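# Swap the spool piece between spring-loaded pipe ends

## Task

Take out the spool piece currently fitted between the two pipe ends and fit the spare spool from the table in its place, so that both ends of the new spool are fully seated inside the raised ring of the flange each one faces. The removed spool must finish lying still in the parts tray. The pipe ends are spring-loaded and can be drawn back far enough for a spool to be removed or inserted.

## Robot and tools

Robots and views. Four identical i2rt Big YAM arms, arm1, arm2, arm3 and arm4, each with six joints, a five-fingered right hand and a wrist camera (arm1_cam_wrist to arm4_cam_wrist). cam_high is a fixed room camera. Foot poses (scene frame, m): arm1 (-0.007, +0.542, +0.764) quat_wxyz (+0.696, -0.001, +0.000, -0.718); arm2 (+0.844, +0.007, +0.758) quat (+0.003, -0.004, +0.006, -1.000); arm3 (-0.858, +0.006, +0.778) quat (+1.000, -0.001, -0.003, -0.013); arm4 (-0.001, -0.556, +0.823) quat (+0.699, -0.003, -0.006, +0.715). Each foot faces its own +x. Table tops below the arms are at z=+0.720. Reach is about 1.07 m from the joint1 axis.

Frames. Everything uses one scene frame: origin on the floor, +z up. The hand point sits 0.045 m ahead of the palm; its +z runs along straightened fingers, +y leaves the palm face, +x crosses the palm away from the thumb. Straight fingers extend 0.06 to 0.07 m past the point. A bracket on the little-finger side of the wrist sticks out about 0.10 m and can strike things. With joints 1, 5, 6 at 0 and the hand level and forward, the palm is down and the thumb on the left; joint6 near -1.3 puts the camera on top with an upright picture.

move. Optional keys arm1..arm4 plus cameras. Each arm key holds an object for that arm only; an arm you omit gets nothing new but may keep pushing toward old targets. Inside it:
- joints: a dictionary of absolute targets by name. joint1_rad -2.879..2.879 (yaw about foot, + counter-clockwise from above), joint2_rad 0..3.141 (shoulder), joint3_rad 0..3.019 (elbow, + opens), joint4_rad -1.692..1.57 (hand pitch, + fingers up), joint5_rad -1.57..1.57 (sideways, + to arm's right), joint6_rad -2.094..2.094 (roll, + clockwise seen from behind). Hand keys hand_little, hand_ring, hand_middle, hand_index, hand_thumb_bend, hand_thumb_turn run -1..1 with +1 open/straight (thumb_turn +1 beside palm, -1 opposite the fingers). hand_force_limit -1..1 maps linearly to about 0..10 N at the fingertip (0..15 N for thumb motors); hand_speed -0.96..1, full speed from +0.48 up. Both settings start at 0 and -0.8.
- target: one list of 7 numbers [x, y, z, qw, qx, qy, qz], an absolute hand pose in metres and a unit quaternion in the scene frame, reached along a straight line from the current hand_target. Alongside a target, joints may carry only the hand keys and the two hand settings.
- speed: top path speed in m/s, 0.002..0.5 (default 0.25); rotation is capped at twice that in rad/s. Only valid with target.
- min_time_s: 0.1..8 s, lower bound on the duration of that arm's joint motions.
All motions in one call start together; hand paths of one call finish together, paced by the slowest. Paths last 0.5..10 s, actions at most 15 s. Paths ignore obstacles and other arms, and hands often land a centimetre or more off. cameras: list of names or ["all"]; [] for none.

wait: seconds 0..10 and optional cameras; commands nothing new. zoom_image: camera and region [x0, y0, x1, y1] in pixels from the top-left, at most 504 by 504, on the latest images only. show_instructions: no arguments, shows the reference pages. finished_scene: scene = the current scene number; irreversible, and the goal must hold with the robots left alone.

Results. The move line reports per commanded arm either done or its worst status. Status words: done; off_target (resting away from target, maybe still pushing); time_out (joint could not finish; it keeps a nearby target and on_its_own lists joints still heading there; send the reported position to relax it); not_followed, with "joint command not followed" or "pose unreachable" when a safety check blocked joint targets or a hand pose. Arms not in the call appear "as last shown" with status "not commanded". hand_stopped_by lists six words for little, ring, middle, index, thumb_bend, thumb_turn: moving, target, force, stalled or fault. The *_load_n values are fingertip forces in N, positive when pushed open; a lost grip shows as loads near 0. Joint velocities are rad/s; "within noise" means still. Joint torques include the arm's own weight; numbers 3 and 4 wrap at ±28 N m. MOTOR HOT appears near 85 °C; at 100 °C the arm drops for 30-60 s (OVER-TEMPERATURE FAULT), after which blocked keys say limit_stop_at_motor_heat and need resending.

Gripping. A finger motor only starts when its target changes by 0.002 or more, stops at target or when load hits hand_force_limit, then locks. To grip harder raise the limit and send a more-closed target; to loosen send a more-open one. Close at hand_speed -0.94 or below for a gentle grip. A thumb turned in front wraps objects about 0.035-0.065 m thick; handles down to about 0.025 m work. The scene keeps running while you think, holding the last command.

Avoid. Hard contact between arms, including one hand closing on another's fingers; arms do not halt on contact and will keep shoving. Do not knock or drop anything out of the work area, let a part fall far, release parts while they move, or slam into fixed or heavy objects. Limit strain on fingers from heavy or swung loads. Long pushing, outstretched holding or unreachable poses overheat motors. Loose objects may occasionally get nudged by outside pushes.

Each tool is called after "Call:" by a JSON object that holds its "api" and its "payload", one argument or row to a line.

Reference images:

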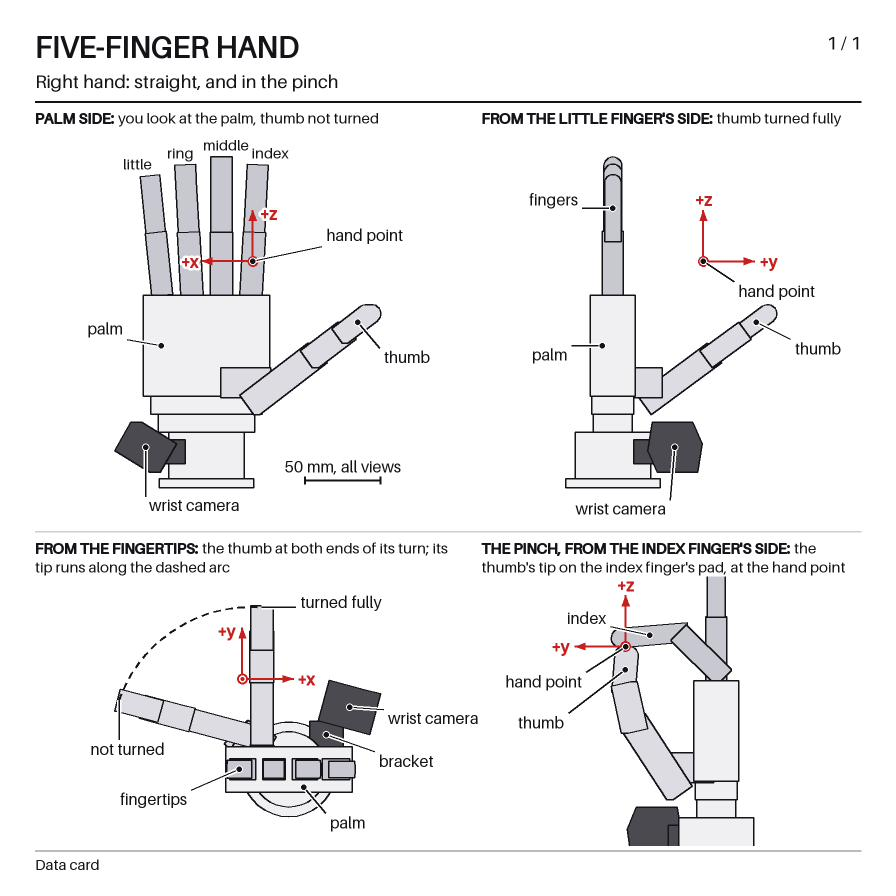

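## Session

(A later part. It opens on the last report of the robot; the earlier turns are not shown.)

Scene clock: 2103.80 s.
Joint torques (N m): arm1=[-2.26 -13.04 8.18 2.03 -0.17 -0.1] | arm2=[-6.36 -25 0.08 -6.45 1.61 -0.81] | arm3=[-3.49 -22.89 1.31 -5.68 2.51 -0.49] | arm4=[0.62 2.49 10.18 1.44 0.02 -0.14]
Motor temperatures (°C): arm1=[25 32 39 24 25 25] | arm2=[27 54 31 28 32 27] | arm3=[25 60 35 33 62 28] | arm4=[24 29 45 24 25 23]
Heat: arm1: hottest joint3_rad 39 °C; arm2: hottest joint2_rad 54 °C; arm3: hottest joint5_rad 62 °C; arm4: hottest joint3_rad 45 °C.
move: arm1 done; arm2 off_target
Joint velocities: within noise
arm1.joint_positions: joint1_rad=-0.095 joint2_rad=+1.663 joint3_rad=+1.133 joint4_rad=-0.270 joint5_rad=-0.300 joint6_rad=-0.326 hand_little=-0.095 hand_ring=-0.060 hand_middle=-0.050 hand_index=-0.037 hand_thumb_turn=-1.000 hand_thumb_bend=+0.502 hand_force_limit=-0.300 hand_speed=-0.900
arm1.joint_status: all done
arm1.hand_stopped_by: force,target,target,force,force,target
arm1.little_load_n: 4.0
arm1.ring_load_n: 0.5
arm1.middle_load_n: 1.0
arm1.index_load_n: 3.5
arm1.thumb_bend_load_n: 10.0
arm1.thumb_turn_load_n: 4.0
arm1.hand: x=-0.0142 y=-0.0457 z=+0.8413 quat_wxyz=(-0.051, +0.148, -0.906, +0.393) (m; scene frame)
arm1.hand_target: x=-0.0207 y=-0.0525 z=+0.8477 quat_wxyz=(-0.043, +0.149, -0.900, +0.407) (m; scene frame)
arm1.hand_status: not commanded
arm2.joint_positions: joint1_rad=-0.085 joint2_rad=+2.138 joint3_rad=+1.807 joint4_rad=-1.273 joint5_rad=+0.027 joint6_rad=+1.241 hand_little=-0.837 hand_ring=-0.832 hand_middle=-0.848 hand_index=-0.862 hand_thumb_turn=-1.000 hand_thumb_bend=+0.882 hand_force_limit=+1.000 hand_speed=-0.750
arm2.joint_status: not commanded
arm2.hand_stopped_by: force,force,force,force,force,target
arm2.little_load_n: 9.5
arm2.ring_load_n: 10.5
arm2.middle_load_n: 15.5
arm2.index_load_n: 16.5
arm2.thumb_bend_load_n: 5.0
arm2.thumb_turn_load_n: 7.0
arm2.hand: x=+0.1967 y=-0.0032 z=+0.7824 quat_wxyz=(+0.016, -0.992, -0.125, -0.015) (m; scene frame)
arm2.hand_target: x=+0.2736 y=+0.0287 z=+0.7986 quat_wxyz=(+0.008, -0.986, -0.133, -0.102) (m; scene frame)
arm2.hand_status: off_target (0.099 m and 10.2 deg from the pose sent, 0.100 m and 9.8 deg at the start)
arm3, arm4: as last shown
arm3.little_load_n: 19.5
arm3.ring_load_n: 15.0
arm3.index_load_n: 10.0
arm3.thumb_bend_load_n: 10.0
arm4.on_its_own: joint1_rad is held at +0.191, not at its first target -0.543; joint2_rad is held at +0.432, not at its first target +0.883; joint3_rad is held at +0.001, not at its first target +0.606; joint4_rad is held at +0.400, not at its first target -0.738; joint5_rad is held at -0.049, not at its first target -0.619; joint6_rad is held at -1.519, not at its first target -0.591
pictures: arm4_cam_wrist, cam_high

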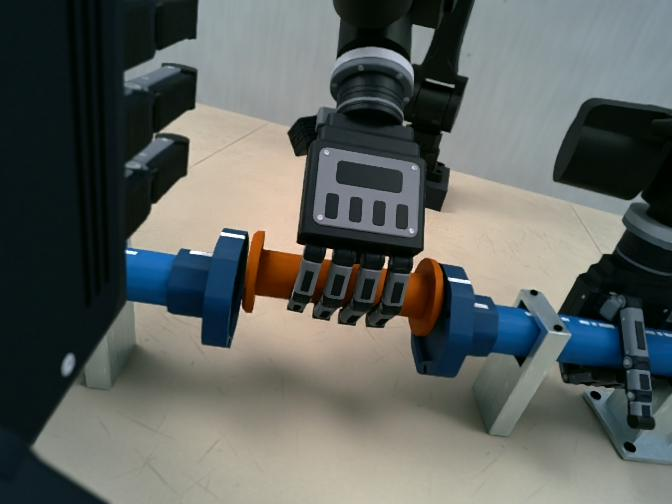

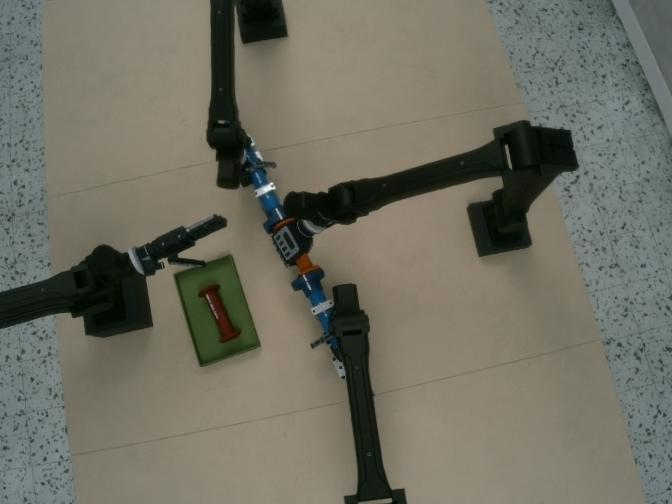

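Call:
{"api": "move", "payload": {
  "arm1": {"joints":{"joint1_rad":-0.086,"joint2_rad":1.698,"joint4_rad":-0.204},"min_time_s":2},
  "cameras": ["arm4_cam_wrist","cam_high"]
}}

Call:
{"api": "zoom_image", "payload": {
  "camera": "cam_high",
  "region": [285, 240, 335, 290]
}}

Call:
{"api": "zoom_image", "payload": {
  "camera": "cam_high",
  "region": [255, 195, 305, 245]
}}

Call:
{"api": "zoom_image", "payload": {
  "camera": "arm4_cam_wrist",
  "region": [200, 200, 300, 350]
}}

Call:
{"api": "zoom_image", "payload": {
  "camera": "arm4_cam_wrist",
  "region": [390, 230, 490, 380]
}}

Scene clock: 2166.77 s.
Joint torques (N m): arm1=[-1.03 -13.1 7.9 2.11 -0.19 -0.07] | arm2=[-6.36 -25 0.08 -6.46 1.61 -0.81] | arm3=[-3.43 -22.89 1.31 -5.67 2.51 -0.49] | arm4=[0.62 2.49 10.18 1.44 0.01 -0.14]
Motor temperatures (°C): arm1=[25 31 37 24 25 25] | arm2=[27 54 31 28 32 27] | arm3=[25 61 35 33 62 28] | arm4=[24 29 45 24 25 23]
Heat: arm1: hottest joint3_rad 37 °C; arm2: hottest joint2_rad 54 °C; arm3: hottest joint5_rad 62 °C; arm4: hottest joint3_rad 45 °C.
move: arm1 done
Joint velocities: within noise
arm1.joint_positions: joint1_rad=-0.095 joint2_rad=+1.701 joint3_rad=+1.133 joint4_rad=-0.228 joint5_rad=-0.300 joint6_rad=-0.326 hand_little=-0.095 hand_ring=-0.060 hand_middle=-0.050 hand_index=-0.037 hand_thumb_turn=-1.000 hand_thumb_bend=+0.502 hand_force_limit=-0.300 hand_speed=-0.900
arm1.joint_status: all done
arm1.hand_stopped_by: force,target,target,force,force,target
arm1.little_load_n: 4.0
arm1.ring_load_n: 0.0
arm1.middle_load_n: 1.0
arm1.index_load_n: 3.0
arm1.thumb_bend_load_n: 10.0
arm1.thumb_turn_load_n: 4.0
arm1.hand: x=-0.0149 y=-0.0531 z=+0.8253 quat_wxyz=(-0.051, +0.148, -0.905, +0.395) (m; scene frame)
arm1.hand_target: x=-0.0113 y=-0.0602 z=+0.8318 quat_wxyz=(-0.046, +0.157, -0.898, +0.408) (m; scene frame)
arm1.hand_status: not commanded
arm2: as last shown
arm2.middle_load_n: 16.0
arm3.joint_positions: joint1_rad=-0.208 joint2_rad=+2.012 joint3_rad=+1.534 joint4_rad=-1.140 joint5_rad=+0.045 joint6_rad=+1.072 hand_little=-0.820 hand_ring=-0.807 hand_middle=-0.809 hand_index=-0.814 hand_thumb_turn=-1.000 hand_thumb_bend=+0.667 hand_force_limit=+1.000 hand_speed=-0.750
arm3.joint_status: not commanded
arm3.hand_stopped_by: force,force,force,force,force,target
arm3.little_load_n: 19.5
arm3.ring_load_n: 14.5
arm3.middle_load_n: 13.5
arm3.index_load_n: 10.5
arm3.thumb_bend_load_n: 10.0
arm3.thumb_turn_load_n: 0.0
arm3.hand: x=-0.2903 y=-0.0700 z=+0.7790 quat_wxyz=(+0.027, +0.132, -0.991, +0.014) (m; scene frame)
arm3.hand_target: x=-0.3633 y=-0.0908 z=+0.7969 quat_wxyz=(+0.103, +0.134, -0.986, +0.010) (m; scene frame)
arm3.hand_status: not commanded
arm4.joint_positions: joint1_rad=+0.190 joint2_rad=+0.436 joint3_rad=+0.000 joint4_rad=+0.403 joint5_rad=-0.050 joint6_rad=-1.521 hand_little=+1.000 hand_ring=+1.000 hand_middle=+1.000 hand_index=+1.000 hand_thumb_turn=+1.000 hand_thumb_bend=+1.000 hand_force_limit=+0.300 hand_speed=+0.000
arm4.joint_status: not commanded
arm4.hand_stopped_by: target,target,target,target,target,target
arm4.little_load_n: 0.0
arm4.ring_load_n: 0.0
arm4.middle_load_n: 0.0
arm4.index_load_n: 0.0
arm4.thumb_bend_load_n: 0.0
arm4.thumb_turn_load_n: 0.0
arm4.on_its_own: joint1_rad is held at +0.191, not at its first target -0.543; joint2_rad is held at +0.432, not at its first target +0.883; joint3_rad is held at +0.001, not at its first target +0.606; joint4_rad is held at +0.400, not at its first target -0.738; joint5_rad is held at -0.049, not at its first target -0.619; joint6_rad is held at -1.519, not at its first target -0.591
arm4.hand: x=-0.0228 y=-0.2301 z=+0.9721 quat_wxyz=(-0.560, +0.448, +0.561, +0.413) (m; scene frame)
arm4.hand_target: x=-0.0228 y=-0.2302 z=+0.9728 quat_wxyz=(-0.561, +0.448, +0.561, +0.413) (m; scene frame)
arm4.hand_status: not commanded
pictures: arm4_cam_wrist, cam_high

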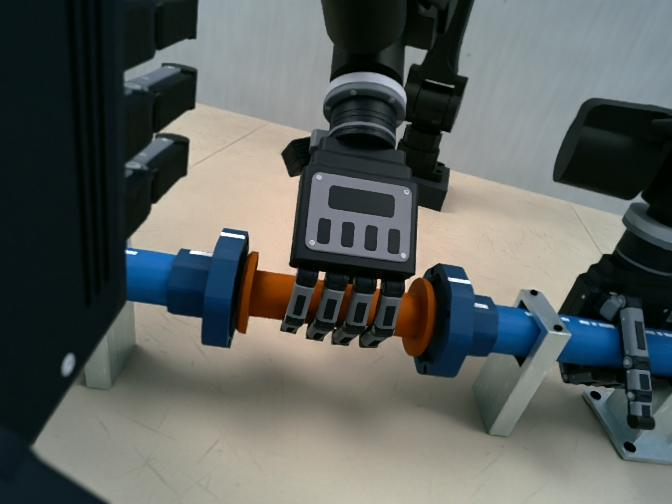

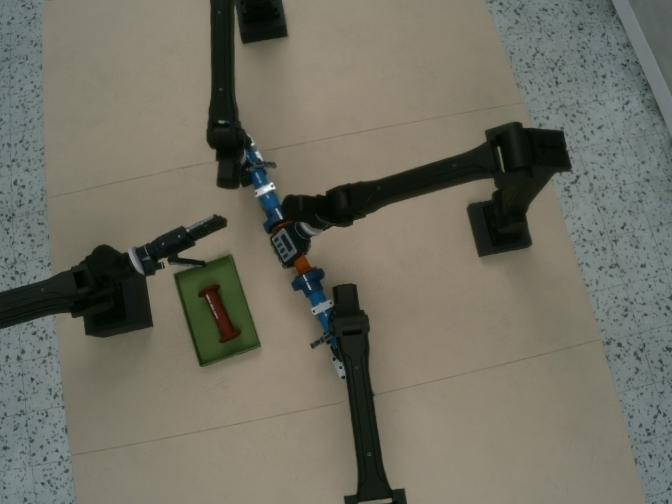

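Scaled by 10.080 from the camera's 672x504 image, which has a finer 960x720 frame.

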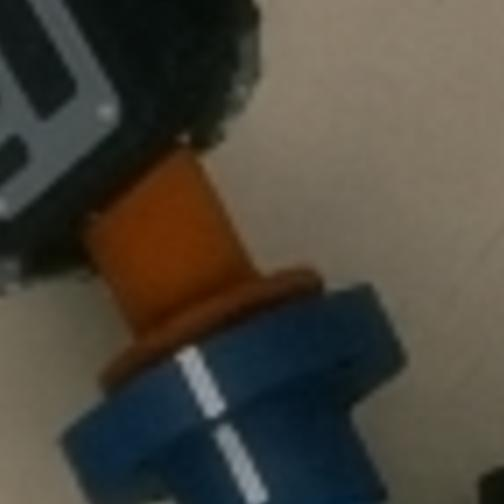

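Scaled by 10.080 from the camera's 672x504 image, which has a finer 960x720 frame.

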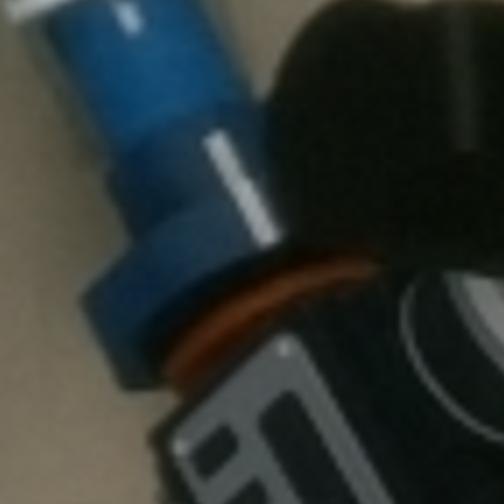

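Scaled by 3.360 from the camera's 672x504 image, which has a finer 960x720 frame.

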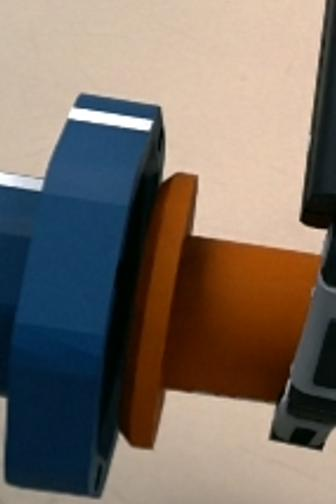

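Scaled by 3.360 from the camera's 672x504 image, which has a finer 960x720 frame.

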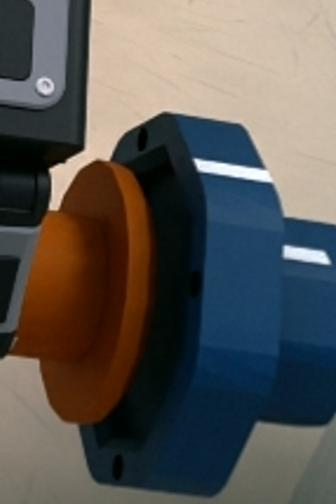

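Call:
{"api": "move", "payload": {
  "cameras": ["cam_high","arm4_cam_wrist"]
}}

Call:
{"api": "zoom_image", "payload": {
  "camera": "arm4_cam_wrist",
  "region": [200, 200, 300, 350]
}}

Call:
{"api": "zoom_image", "payload": {
  "camera": "arm4_cam_wrist",
  "region": [390, 230, 490, 380]
}}

Call:
{"api": "zoom_image", "payload": {
  "camera": "cam_high",
  "region": [240, 180, 350, 310]
}}

Scene clock: 2206.80 s.
Joint torques (N m): arm1=[-0.79 -13.16 7.82 2.24 -0.18 -0.05] | arm2=[-6.36 -25 0.08 -6.46 1.61 -0.81] | arm3=[-3.37 -22.89 1.31 -5.67 2.51 -0.49] | arm4=[0.62 2.49 10.18 1.44 0.02 -0.14]
Motor temperatures (°C): arm1=[25 31 37 24 25 25] | arm2=[27 55 31 28 31 27] | arm3=[25 61 35 33 62 28] | arm4=[24 29 46 24 25 23]
Heat: arm1: hottest joint3_rad 37 °C; arm2: hottest joint2_rad 55 °C; arm3: hottest joint5_rad 62 °C; arm4: hottest joint3_rad 46 °C.
Joint velocities: within noise
arm1.joint_positions: joint1_rad=-0.095 joint2_rad=+1.701 joint3_rad=+1.133 joint4_rad=-0.228 joint5_rad=-0.300 joint6_rad=-0.326 hand_little=-0.095 hand_ring=-0.060 hand_middle=-0.050 hand_index=-0.037 hand_thumb_turn=-1.000 hand_thumb_bend=+0.502 hand_force_limit=-0.300 hand_speed=-0.900
arm1.joint_status: all done
arm1.hand_stopped_by: force,target,target,force,force,target
arm1.little_load_n: 4.0
arm1.ring_load_n: 0.0
arm1.middle_load_n: 1.5
arm1.index_load_n: 3.5
arm1.thumb_bend_load_n: 9.5
arm1.thumb_turn_load_n: 3.5
arm1.hand: x=-0.0149 y=-0.0531 z=+0.8253 quat_wxyz=(-0.051, +0.148, -0.905, +0.395) (m; scene frame)
arm1.hand_target: x=-0.0113 y=-0.0602 z=+0.8318 quat_wxyz=(-0.046, +0.157, -0.898, +0.408) (m; scene frame)
arm1.hand_status: not commanded
arm2.joint_positions: joint1_rad=-0.085 joint2_rad=+2.138 joint3_rad=+1.807 joint4_rad=-1.273 joint5_rad=+0.027 joint6_rad=+1.241 hand_little=-0.837 hand_ring=-0.832 hand_middle=-0.848 hand_index=-0.862 hand_thumb_turn=-1.000 hand_thumb_bend=+0.882 hand_force_limit=+1.000 hand_speed=-0.750
arm2.joint_status: not commanded
arm2.hand_stopped_by: force,force,force,force,force,target
arm2.little_load_n: 9.5
arm2.ring_load_n: 10.5
arm2.middle_load_n: 16.0
arm2.index_load_n: 16.5
arm2.thumb_bend_load_n: 5.0
arm2.thumb_turn_load_n: 7.0
arm2.hand: x=+0.1967 y=-0.0032 z=+0.7824 quat_wxyz=(+0.016, -0.992, -0.125, -0.015) (m; scene frame)
arm2.hand_target: x=+0.2736 y=+0.0287 z=+0.7986 quat_wxyz=(+0.008, -0.986, -0.133, -0.102) (m; scene frame)
arm2.hand_status: not commanded
arm3.joint_positions: joint1_rad=-0.208 joint2_rad=+2.012 joint3_rad=+1.534 joint4_rad=-1.140 joint5_rad=+0.045 joint6_rad=+1.072 hand_little=-0.820 hand_ring=-0.807 hand_middle=-0.809 hand_index=-0.814 hand_thumb_turn=-1.000 hand_thumb_bend=+0.667 hand_force_limit=+1.000 hand_speed=-0.750
arm3.joint_status: not commanded
arm3.hand_stopped_by: force,force,force,force,force,target
arm3.little_load_n: 19.5
arm3.ring_load_n: 14.5
arm3.middle_load_n: 13.5
arm3.index_load_n: 10.5
arm3.thumb_bend_load_n: 9.5
arm3.thumb_turn_load_n: 0.0
arm3.hand: x=-0.2903 y=-0.0700 z=+0.7790 quat_wxyz=(+0.027, +0.132, -0.991, +0.014) (m; scene frame)
arm3.hand_target: x=-0.3633 y=-0.0908 z=+0.7969 quat_wxyz=(+0.103, +0.134, -0.986, +0.010) (m; scene frame)
arm3.hand_status: not commanded
arm4.joint_positions: joint1_rad=+0.190 joint2_rad=+0.436 joint3_rad=+0.000 joint4_rad=+0.403 joint5_rad=-0.050 joint6_rad=-1.521 hand_little=+1.000 hand_ring=+1.000 hand_middle=+1.000 hand_index=+1.000 hand_thumb_turn=+1.000 hand_thumb_bend=+1.000 hand_force_limit=+0.300 hand_speed=+0.000
arm4.joint_status: not commanded
arm4.hand_stopped_by: target,target,target,target,target,target
arm4.little_load_n: 0.0
arm4.ring_load_n: 0.0
arm4.middle_load_n: 0.0
arm4.index_load_n: 0.5
arm4.thumb_bend_load_n: 0.5
arm4.thumb_turn_load_n: 0.0
arm4.on_its_own: joint1_rad is held at +0.191, not at its first target -0.543; joint2_rad is held at +0.432, not at its first target +0.883; joint3_rad is held at +0.001, not at its first target +0.606; joint4_rad is held at +0.400, not at its first target -0.738; joint5_rad is held at -0.049, not at its first target -0.619; joint6_rad is held at -1.519, not at its first target -0.591
arm4.hand: x=-0.0228 y=-0.2301 z=+0.9721 quat_wxyz=(-0.560, +0.448, +0.561, +0.413) (m; scene frame)
arm4.hand_target: x=-0.0228 y=-0.2302 z=+0.9728 quat_wxyz=(-0.561, +0.448, +0.561, +0.413) (m; scene frame)
arm4.hand_status: not commanded
pictures: arm4_cam_wrist, cam_high

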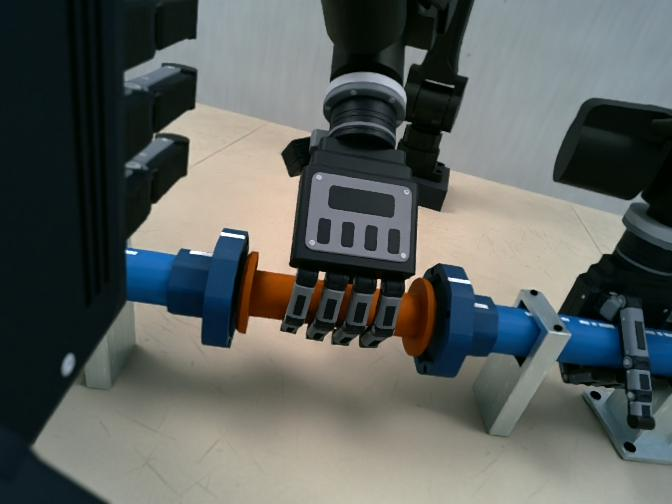

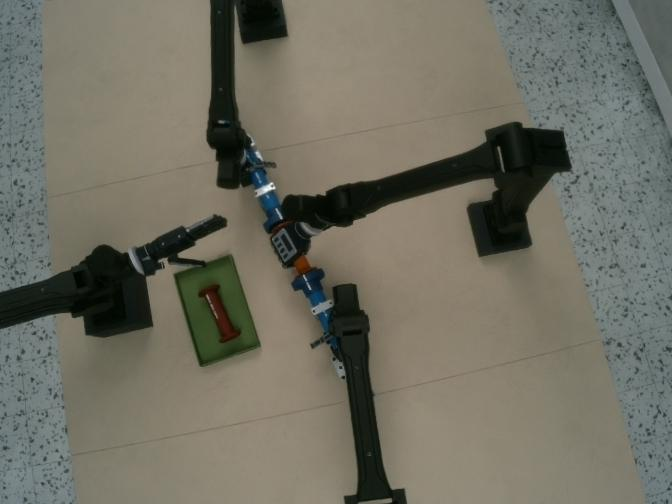

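Scaled by 3.360 from the camera's 672x504 image, which has a finer 960x720 frame.

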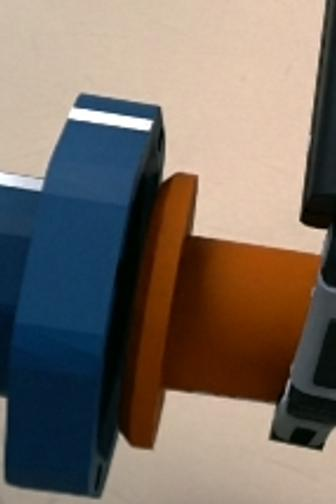

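Scaled by 3.360 from the camera's 672x504 image, which has a finer 960x720 frame.

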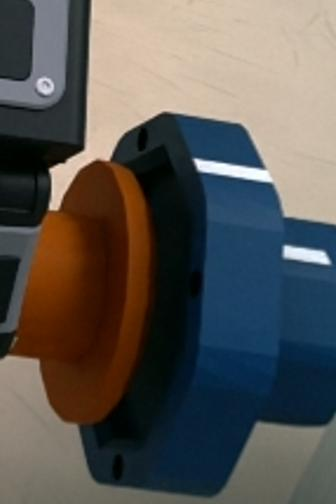

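Scaled by 3.877 from the camera's 672x504 image, which has a finer 960x720 frame.

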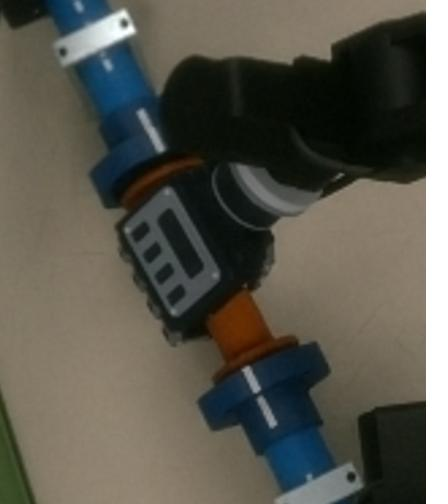

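Call:
{"api": "move", "payload": {
  "arm1": {"joints":{"joint5_rad":-0.291,"joint6_rad":-0.345},"min_time_s":1},
  "cameras": ["cam_high","arm4_cam_wrist"]
}}

Call:
{"api": "zoom_image", "payload": {
  "camera": "arm4_cam_wrist",
  "region": [200, 200, 300, 350]
}}

Call:
{"api": "zoom_image", "payload": {
  "camera": "arm4_cam_wrist",
  "region": [390, 230, 490, 380]
}}

Call:
{"api": "zoom_image", "payload": {
  "camera": "cam_high",
  "region": [285, 240, 335, 290]
}}

Call:
{"api": "zoom_image", "payload": {
  "camera": "cam_high",
  "region": [255, 195, 305, 245]
}}

Scene clock: 2236.20 s.
Joint torques (N m): arm1=[-0.85 -13.45 7.84 2.21 -0.16 -0.1] | arm2=[-6.36 -24.94 0.08 -6.46 1.6 -0.81] | arm3=[-3.37 -22.95 1.28 -5.67 2.51 -0.49] | arm4=[0.62 2.49 10.19 1.44 0.02 -0.14]
Motor temperatures (°C): arm1=[25 31 37 24 25 25] | arm2=[27 55 31 28 31 27] | arm3=[25 61 35 34 62 28] | arm4=[24 28 46 24 25 23]
Heat: arm1: hottest joint3_rad 37 °C; arm2: hottest joint2_rad 55 °C; arm3: hottest joint5_rad 62 °C; arm4: hottest joint3_rad 46 °C.
move: arm1 done
Joint velocities: within noise
arm1.joint_positions: joint1_rad=-0.094 joint2_rad=+1.701 joint3_rad=+1.133 joint4_rad=-0.228 joint5_rad=-0.291 joint6_rad=-0.336 hand_little=-0.095 hand_ring=-0.060 hand_middle=-0.050 hand_index=-0.037 hand_thumb_turn=-1.000 hand_thumb_bend=+0.502 hand_force_limit=-0.300 hand_speed=-0.900
arm1.joint_status: all done
arm1.hand_stopped_by: force,target,target,force,force,target
arm1.little_load_n: 4.0
arm1.ring_load_n: 0.0
arm1.middle_load_n: 1.5
arm1.index_load_n: 3.5
arm1.thumb_bend_load_n: 9.5
arm1.thumb_turn_load_n: 4.0
arm1.hand: x=-0.0170 y=-0.0533 z=+0.8247 quat_wxyz=(-0.045, +0.151, -0.905, +0.394) (m; scene frame)
arm1.hand_target: x=-0.0135 y=-0.0604 z=+0.8312 quat_wxyz=(-0.040, +0.160, -0.898, +0.408) (m; scene frame)
arm1.hand_status: not commanded
arm2, arm3, arm4: as last shown
arm2.thumb_bend_load_n: 5.5
arm3.little_load_n: 20.0
arm4.index_load_n: 0.0
arm4.thumb_bend_load_n: 0.0
arm4.on_its_own: joint1_rad is held at +0.191, not at its first target -0.543; joint2_rad is held at +0.432, not at its first target +0.883; joint3_rad is held at +0.001, not at its first target +0.606; joint4_rad is held at +0.400, not at its first target -0.738; joint5_rad is held at -0.049, not at its first target -0.619; joint6_rad is held at -1.519, not at its first target -0.591
pictures: arm4_cam_wrist, cam_high

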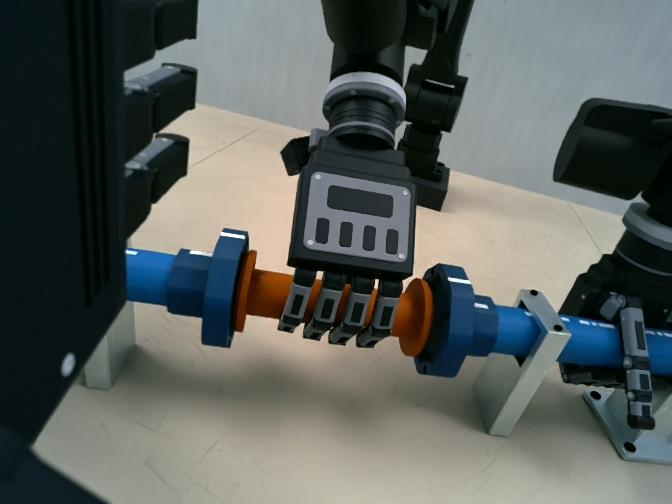

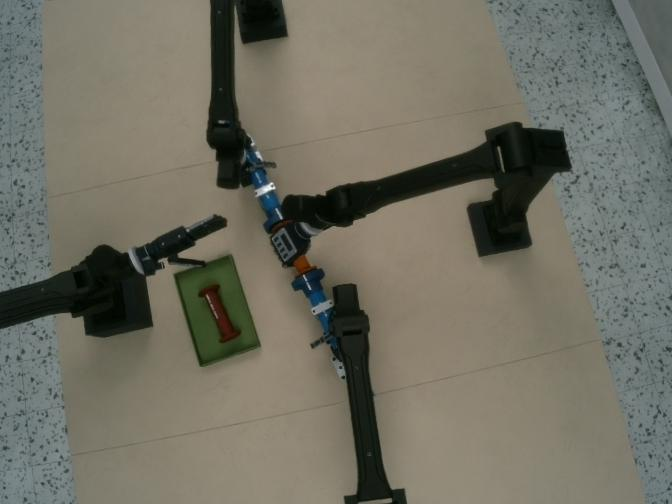

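Scaled by 3.360 from the camera's 672x504 image, which has a finer 960x720 frame.

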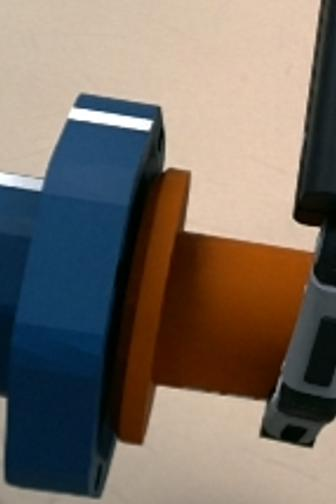

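Scaled by 3.360 from the camera's 672x504 image, which has a finer 960x720 frame.

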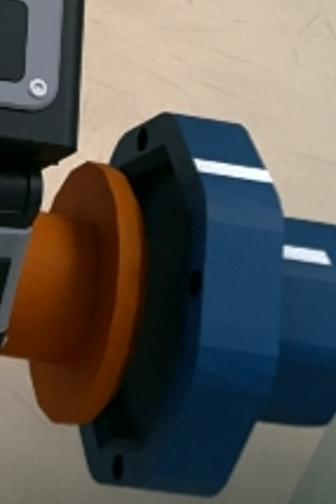

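Scaled by 10.080 from the camera's 672x504 image, which has a finer 960x720 frame.

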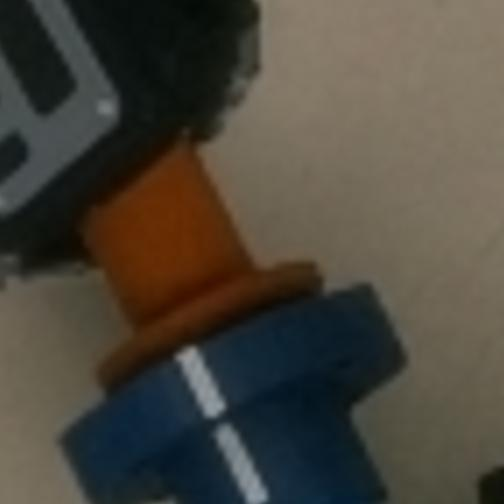

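Scaled by 10.080 from the camera's 672x504 image, which has a finer 960x720 frame.

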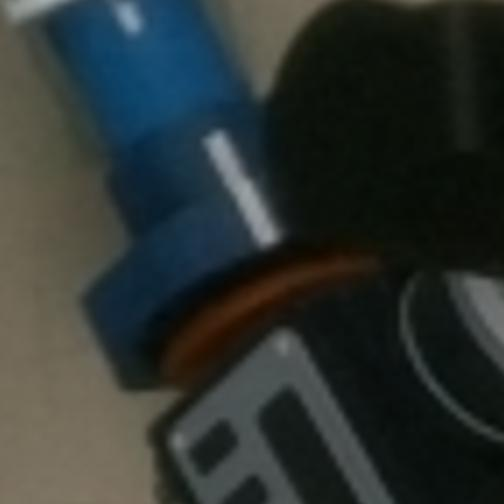

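Call:
{"api": "move", "payload": {
  "arm1": {"joints":{"joint1_rad":-0.080},"min_time_s":1},
  "cameras": ["cam_high","arm4_cam_wrist"]
}}

Call:
{"api": "zoom_image", "payload": {
  "camera": "arm4_cam_wrist",
  "region": [200, 200, 300, 350]
}}

Call:
{"api": "zoom_image", "payload": {
  "camera": "arm4_cam_wrist",
  "region": [390, 230, 490, 380]
}}

Call:
{"api": "zoom_image", "payload": {
  "camera": "cam_high",
  "region": [285, 240, 335, 290]
}}

Call:
{"api": "zoom_image", "payload": {
  "camera": "cam_high",
  "region": [240, 165, 290, 215]
}}

Call:
{"api": "zoom_image", "payload": {
  "camera": "cam_high",
  "region": [295, 275, 345, 325]
}}

Scene clock: 2303.13 s.
Joint torques (N m): arm1=[-0.79 -13.04 7.86 2.15 -0.16 -0.11] | arm2=[-6.3 -25 0.08 -6.46 1.61 -0.81] | arm3=[-3.43 -22.95 1.31 -5.67 2.51 -0.49] | arm4=[0.62 2.49 10.18 1.44 0.01 -0.14]
Motor temperatures (°C): arm1=[25 31 37 24 25 25] | arm2=[27 55 31 28 31 27] | arm3=[25 61 34 34 62 28] | arm4=[24 28 46 24 25 23]
Heat: arm1: hottest joint3_rad 37 °C; arm2: hottest joint2_rad 55 °C; arm3: hottest joint5_rad 62 °C; arm4: hottest joint3_rad 46 °C.
move: arm1 done
Joint velocities: within noise
arm1.joint_positions: joint1_rad=-0.088 joint2_rad=+1.701 joint3_rad=+1.133 joint4_rad=-0.228 joint5_rad=-0.291 joint6_rad=-0.336 hand_little=-0.095 hand_ring=-0.060 hand_middle=-0.050 hand_index=-0.037 hand_thumb_turn=-1.000 hand_thumb_bend=+0.502 hand_force_limit=-0.300 hand_speed=-0.900
arm1.joint_status: all done
arm1.hand_stopped_by: force,target,target,force,force,target
arm1.little_load_n: 4.0
arm1.ring_load_n: 0.0
arm1.middle_load_n: 1.5
arm1.index_load_n: 3.5
arm1.thumb_bend_load_n: 10.0
arm1.thumb_turn_load_n: 4.0
arm1.hand: x=-0.0133 y=-0.0533 z=+0.8247 quat_wxyz=(-0.046, +0.154, -0.905, +0.394) (m; scene frame)
arm1.hand_target: x=-0.0100 y=-0.0604 z=+0.8312 quat_wxyz=(-0.042, +0.163, -0.898, +0.408) (m; scene frame)
arm1.hand_status: not commanded
arm2, arm3, arm4: as last shown
arm2.thumb_bend_load_n: 5.0
arm3.little_load_n: 19.5
arm4.on_its_own: joint1_rad is held at +0.191, not at its first target -0.543; joint2_rad is held at +0.432, not at its first target +0.883; joint3_rad is held at +0.001, not at its first target +0.606; joint4_rad is held at +0.400, not at its first target -0.738; joint5_rad is held at -0.049, not at its first target -0.619; joint6_rad is held at -1.519, not at its first target -0.591
pictures: arm4_cam_wrist, cam_high

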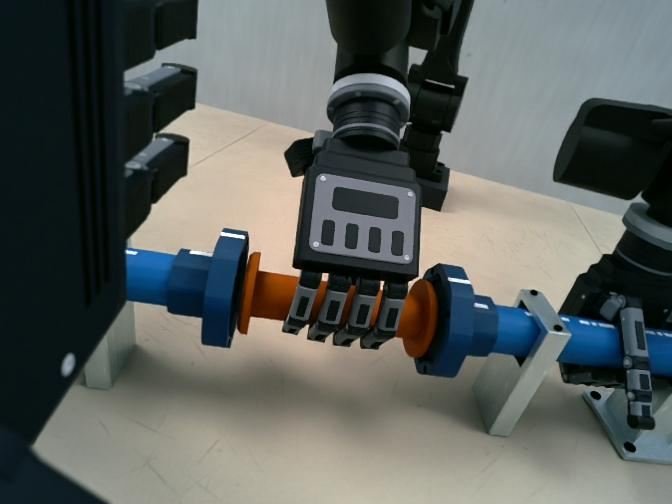

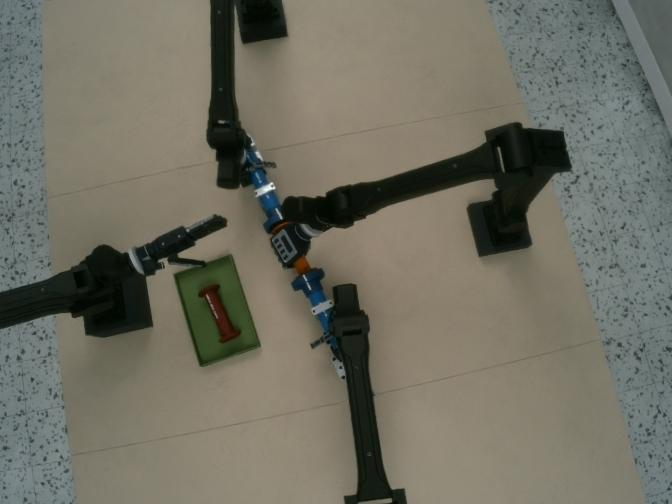

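Scaled by 3.360 from the camera's 672x504 image, which has a finer 960x720 frame.

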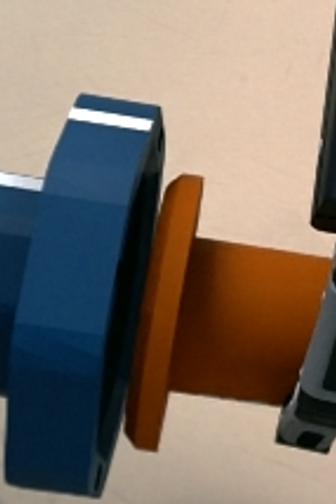

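Scaled by 3.360 from the camera's 672x504 image, which has a finer 960x720 frame.

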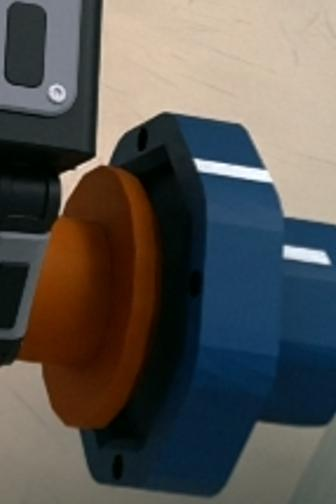

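Scaled by 10.080 from the camera's 672x504 image, which has a finer 960x720 frame.

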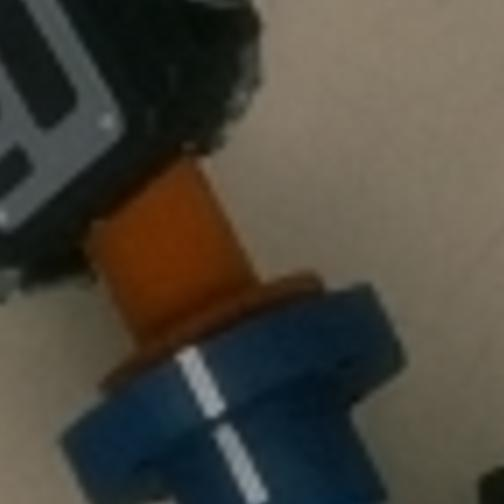

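Scaled by 10.080 from the camera's 672x504 image, which has a finer 960x720 frame.

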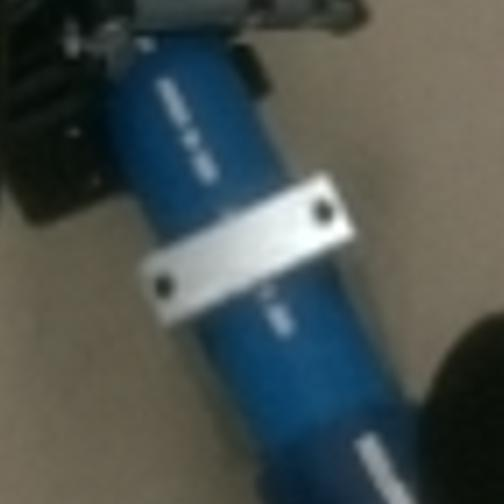

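Scaled by 10.080 from the camera's 672x504 image, which has a finer 960x720 frame.

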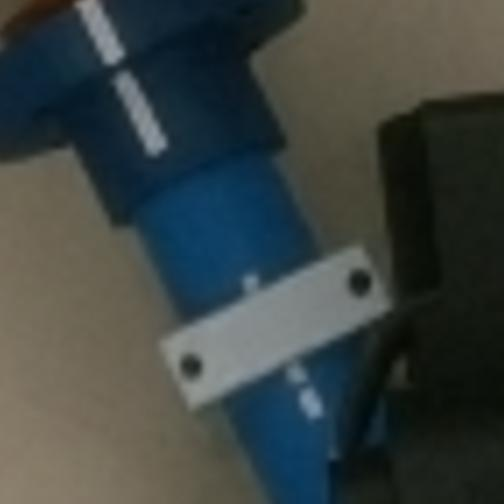

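Call:
{"api": "move", "payload": {
  "cameras": ["arm1_cam_wrist","cam_high","arm2_cam_wrist","arm3_cam_wrist"]
}}

Call:
{"api": "zoom_image", "payload": {
  "camera": "cam_high",
  "region": [290, 255, 320, 285]
}}

Call:
{"api": "zoom_image", "payload": {
  "camera": "cam_high",
  "region": [255, 205, 285, 235]
}}

Scene clock: 2340.43 s.
Joint torques (N m): arm1=[-0.91 -12.86 7.94 2.03 -0.18 -0.08] | arm2=[-6.36 -25 0.08 -6.46 1.61 -0.81] | arm3=[-3.31 -22.95 1.31 -5.67 2.51 -0.49] | arm4=[0.62 2.49 10.18 1.44 0.02 -0.14]
Motor temperatures (°C): arm1=[25 31 36 24 25 25] | arm2=[27 55 30 28 31 27] | arm3=[25 61 34 34 62 28] | arm4=[24 28 46 24 25 23]
Heat: arm1: hottest joint3_rad 36 °C; arm2: hottest joint2_rad 55 °C; arm3: hottest joint5_rad 62 °C; arm4: hottest joint3_rad 46 °C.
Joint velocities: within noise
arm1.joint_positions: joint1_rad=-0.088 joint2_rad=+1.701 joint3_rad=+1.133 joint4_rad=-0.228 joint5_rad=-0.291 joint6_rad=-0.336 hand_little=-0.095 hand_ring=-0.060 hand_middle=-0.050 hand_index=-0.037 hand_thumb_turn=-1.000 hand_thumb_bend=+0.502 hand_force_limit=-0.300 hand_speed=-0.900
arm1.joint_status: all done
arm1.hand_stopped_by: force,target,target,force,force,target
arm1.little_load_n: 4.0
arm1.ring_load_n: 0.5
arm1.middle_load_n: 1.5
arm1.index_load_n: 3.5
arm1.thumb_bend_load_n: 10.0
arm1.thumb_turn_load_n: 4.0
arm1.hand: x=-0.0133 y=-0.0533 z=+0.8247 quat_wxyz=(-0.046, +0.154, -0.905, +0.394) (m; scene frame)
arm1.hand_target: x=-0.0100 y=-0.0604 z=+0.8312 quat_wxyz=(-0.042, +0.163, -0.898, +0.408) (m; scene frame)
arm1.hand_status: not commanded
arm2.joint_positions: joint1_rad=-0.085 joint2_rad=+2.138 joint3_rad=+1.807 joint4_rad=-1.273 joint5_rad=+0.027 joint6_rad=+1.241 hand_little=-0.837 hand_ring=-0.832 hand_middle=-0.848 hand_index=-0.862 hand_thumb_turn=-1.000 hand_thumb_bend=+0.882 hand_force_limit=+1.000 hand_speed=-0.750
arm2.joint_status: not commanded
arm2.hand_stopped_by: force,force,force,force,force,target
arm2.little_load_n: 9.5
arm2.ring_load_n: 10.5
arm2.middle_load_n: 16.0
arm2.index_load_n: 16.5
arm2.thumb_bend_load_n: 5.0
arm2.thumb_turn_load_n: 7.0
arm2.hand: x=+0.1967 y=-0.0032 z=+0.7824 quat_wxyz=(+0.016, -0.992, -0.125, -0.015) (m; scene frame)
arm2.hand_target: x=+0.2736 y=+0.0287 z=+0.7986 quat_wxyz=(+0.008, -0.986, -0.133, -0.102) (m; scene frame)
arm2.hand_status: not commanded
arm3.joint_positions: joint1_rad=-0.208 joint2_rad=+2.012 joint3_rad=+1.534 joint4_rad=-1.140 joint5_rad=+0.045 joint6_rad=+1.072 hand_little=-0.820 hand_ring=-0.807 hand_middle=-0.809 hand_index=-0.814 hand_thumb_turn=-1.000 hand_thumb_bend=+0.667 hand_force_limit=+1.000 hand_speed=-0.750
arm3.joint_status: not commanded
arm3.hand_stopped_by: force,force,force,force,force,target
arm3.little_load_n: 20.0
arm3.ring_load_n: 14.5
arm3.middle_load_n: 13.5
arm3.index_load_n: 10.5
arm3.thumb_bend_load_n: 10.0
arm3.thumb_turn_load_n: 0.0
arm3.hand: x=-0.2903 y=-0.0700 z=+0.7790 quat_wxyz=(+0.027, +0.132, -0.991, +0.014) (m; scene frame)
arm3.hand_target: x=-0.3633 y=-0.0908 z=+0.7969 quat_wxyz=(+0.103, +0.134, -0.986, +0.010) (m; scene frame)
arm3.hand_status: not commanded
arm4.joint_positions: joint1_rad=+0.190 joint2_rad=+0.436 joint3_rad=+0.000 joint4_rad=+0.403 joint5_rad=-0.050 joint6_rad=-1.521 hand_little=+1.000 hand_ring=+1.000 hand_middle=+1.000 hand_index=+1.000 hand_thumb_turn=+1.000 hand_thumb_bend=+1.000 hand_force_limit=+0.300 hand_speed=+0.000
arm4.joint_status: not commanded
arm4.hand_stopped_by: target,target,target,target,target,target
arm4.little_load_n: 0.0
arm4.ring_load_n: 0.0
arm4.middle_load_n: 0.0
arm4.index_load_n: 0.0
arm4.thumb_bend_load_n: 0.0
arm4.thumb_turn_load_n: 0.0
arm4.on_its_own: joint1_rad is held at +0.191, not at its first target -0.543; joint2_rad is held at +0.432, not at its first target +0.883; joint3_rad is held at +0.001, not at its first target +0.606; joint4_rad is held at +0.400, not at its first target -0.738; joint5_rad is held at -0.049, not at its first target -0.619; joint6_rad is held at -1.519, not at its first target -0.591
arm4.hand: x=-0.0228 y=-0.2301 z=+0.9721 quat_wxyz=(-0.560, +0.448, +0.561, +0.413) (m; scene frame)
arm4.hand_target: x=-0.0228 y=-0.2302 z=+0.9728 quat_wxyz=(-0.561, +0.448, +0.561, +0.413) (m; scene frame)
arm4.hand_status: not commanded
pictures: arm1_cam_wrist, arm2_cam_wrist, arm3_cam_wrist, cam_high

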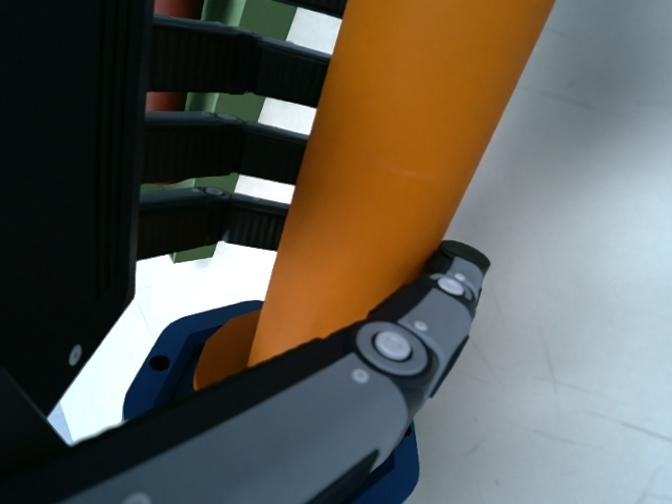

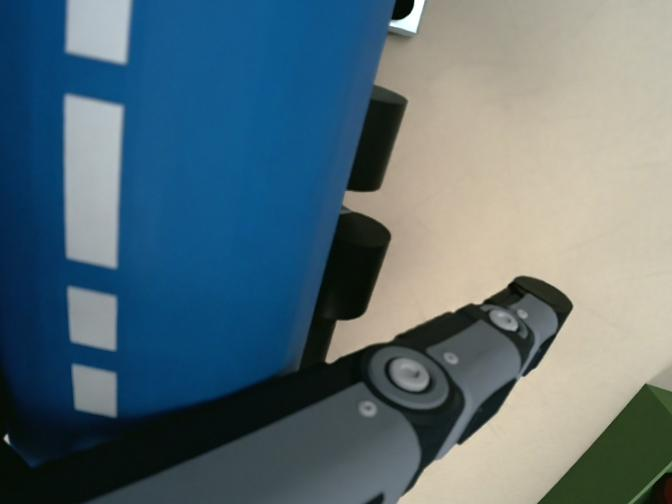

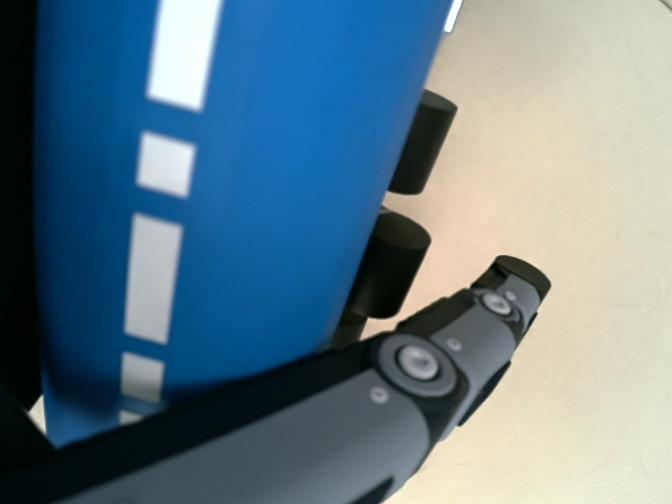

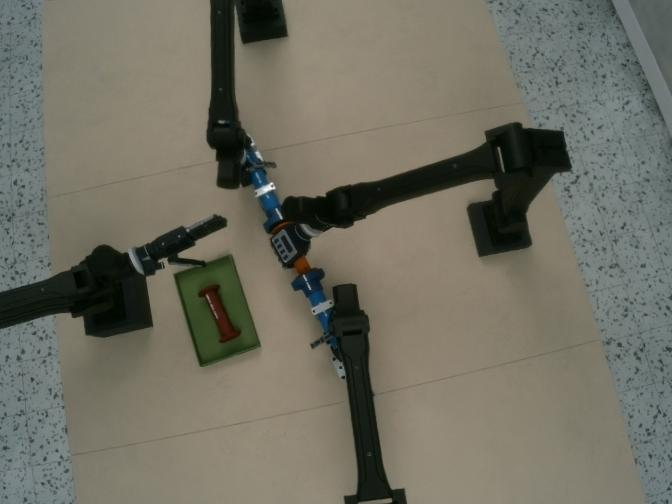

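Scaled by 16.800 from the camera's 672x504 image, which has a finer 960x720 frame.

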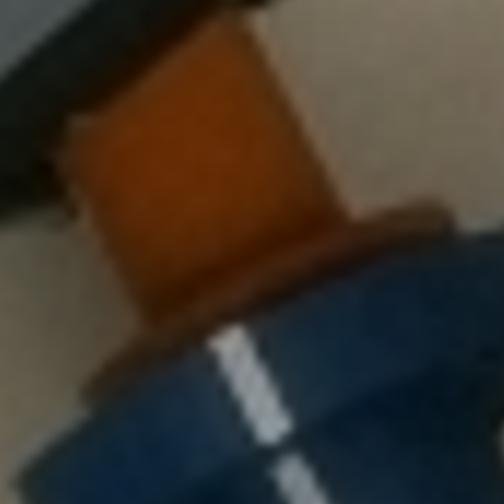

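Scaled by 16.800 from the camera's 672x504 image, which has a finer 960x720 frame.

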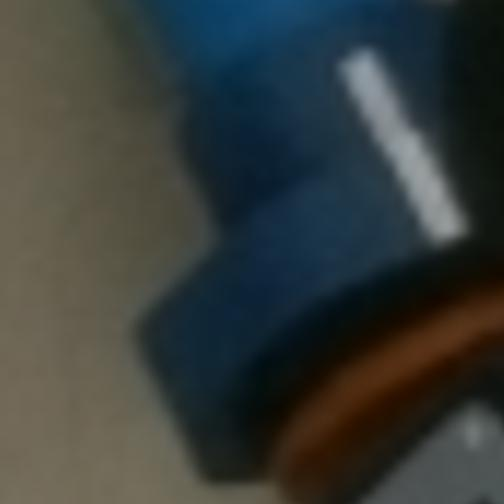

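Call:
{"api": "zoom_image", "payload": {
  "camera": "arm1_cam_wrist",
  "region": [100, 290, 300, 440]
}}

Call:
{"api": "zoom_image", "payload": {
  "camera": "arm1_cam_wrist",
  "region": [300, 380, 440, 504]
}}

Scaled by 2.520 from the camera's 672x504 image, which has a finer 960x720 frame.

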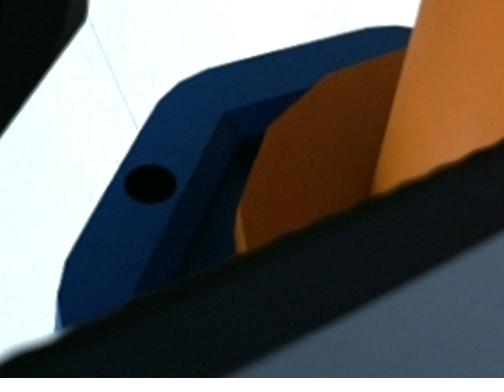

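Scaled by 3.600 from the camera's 672x504 image, which has a finer 960x720 frame.

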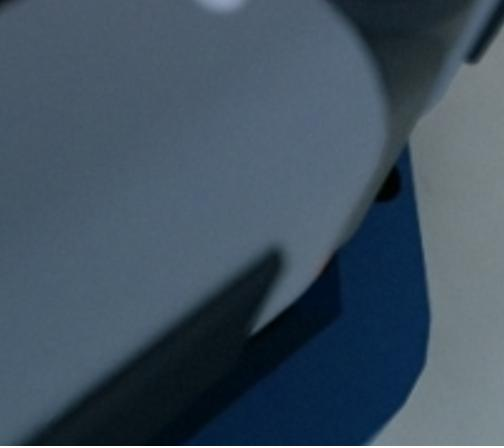

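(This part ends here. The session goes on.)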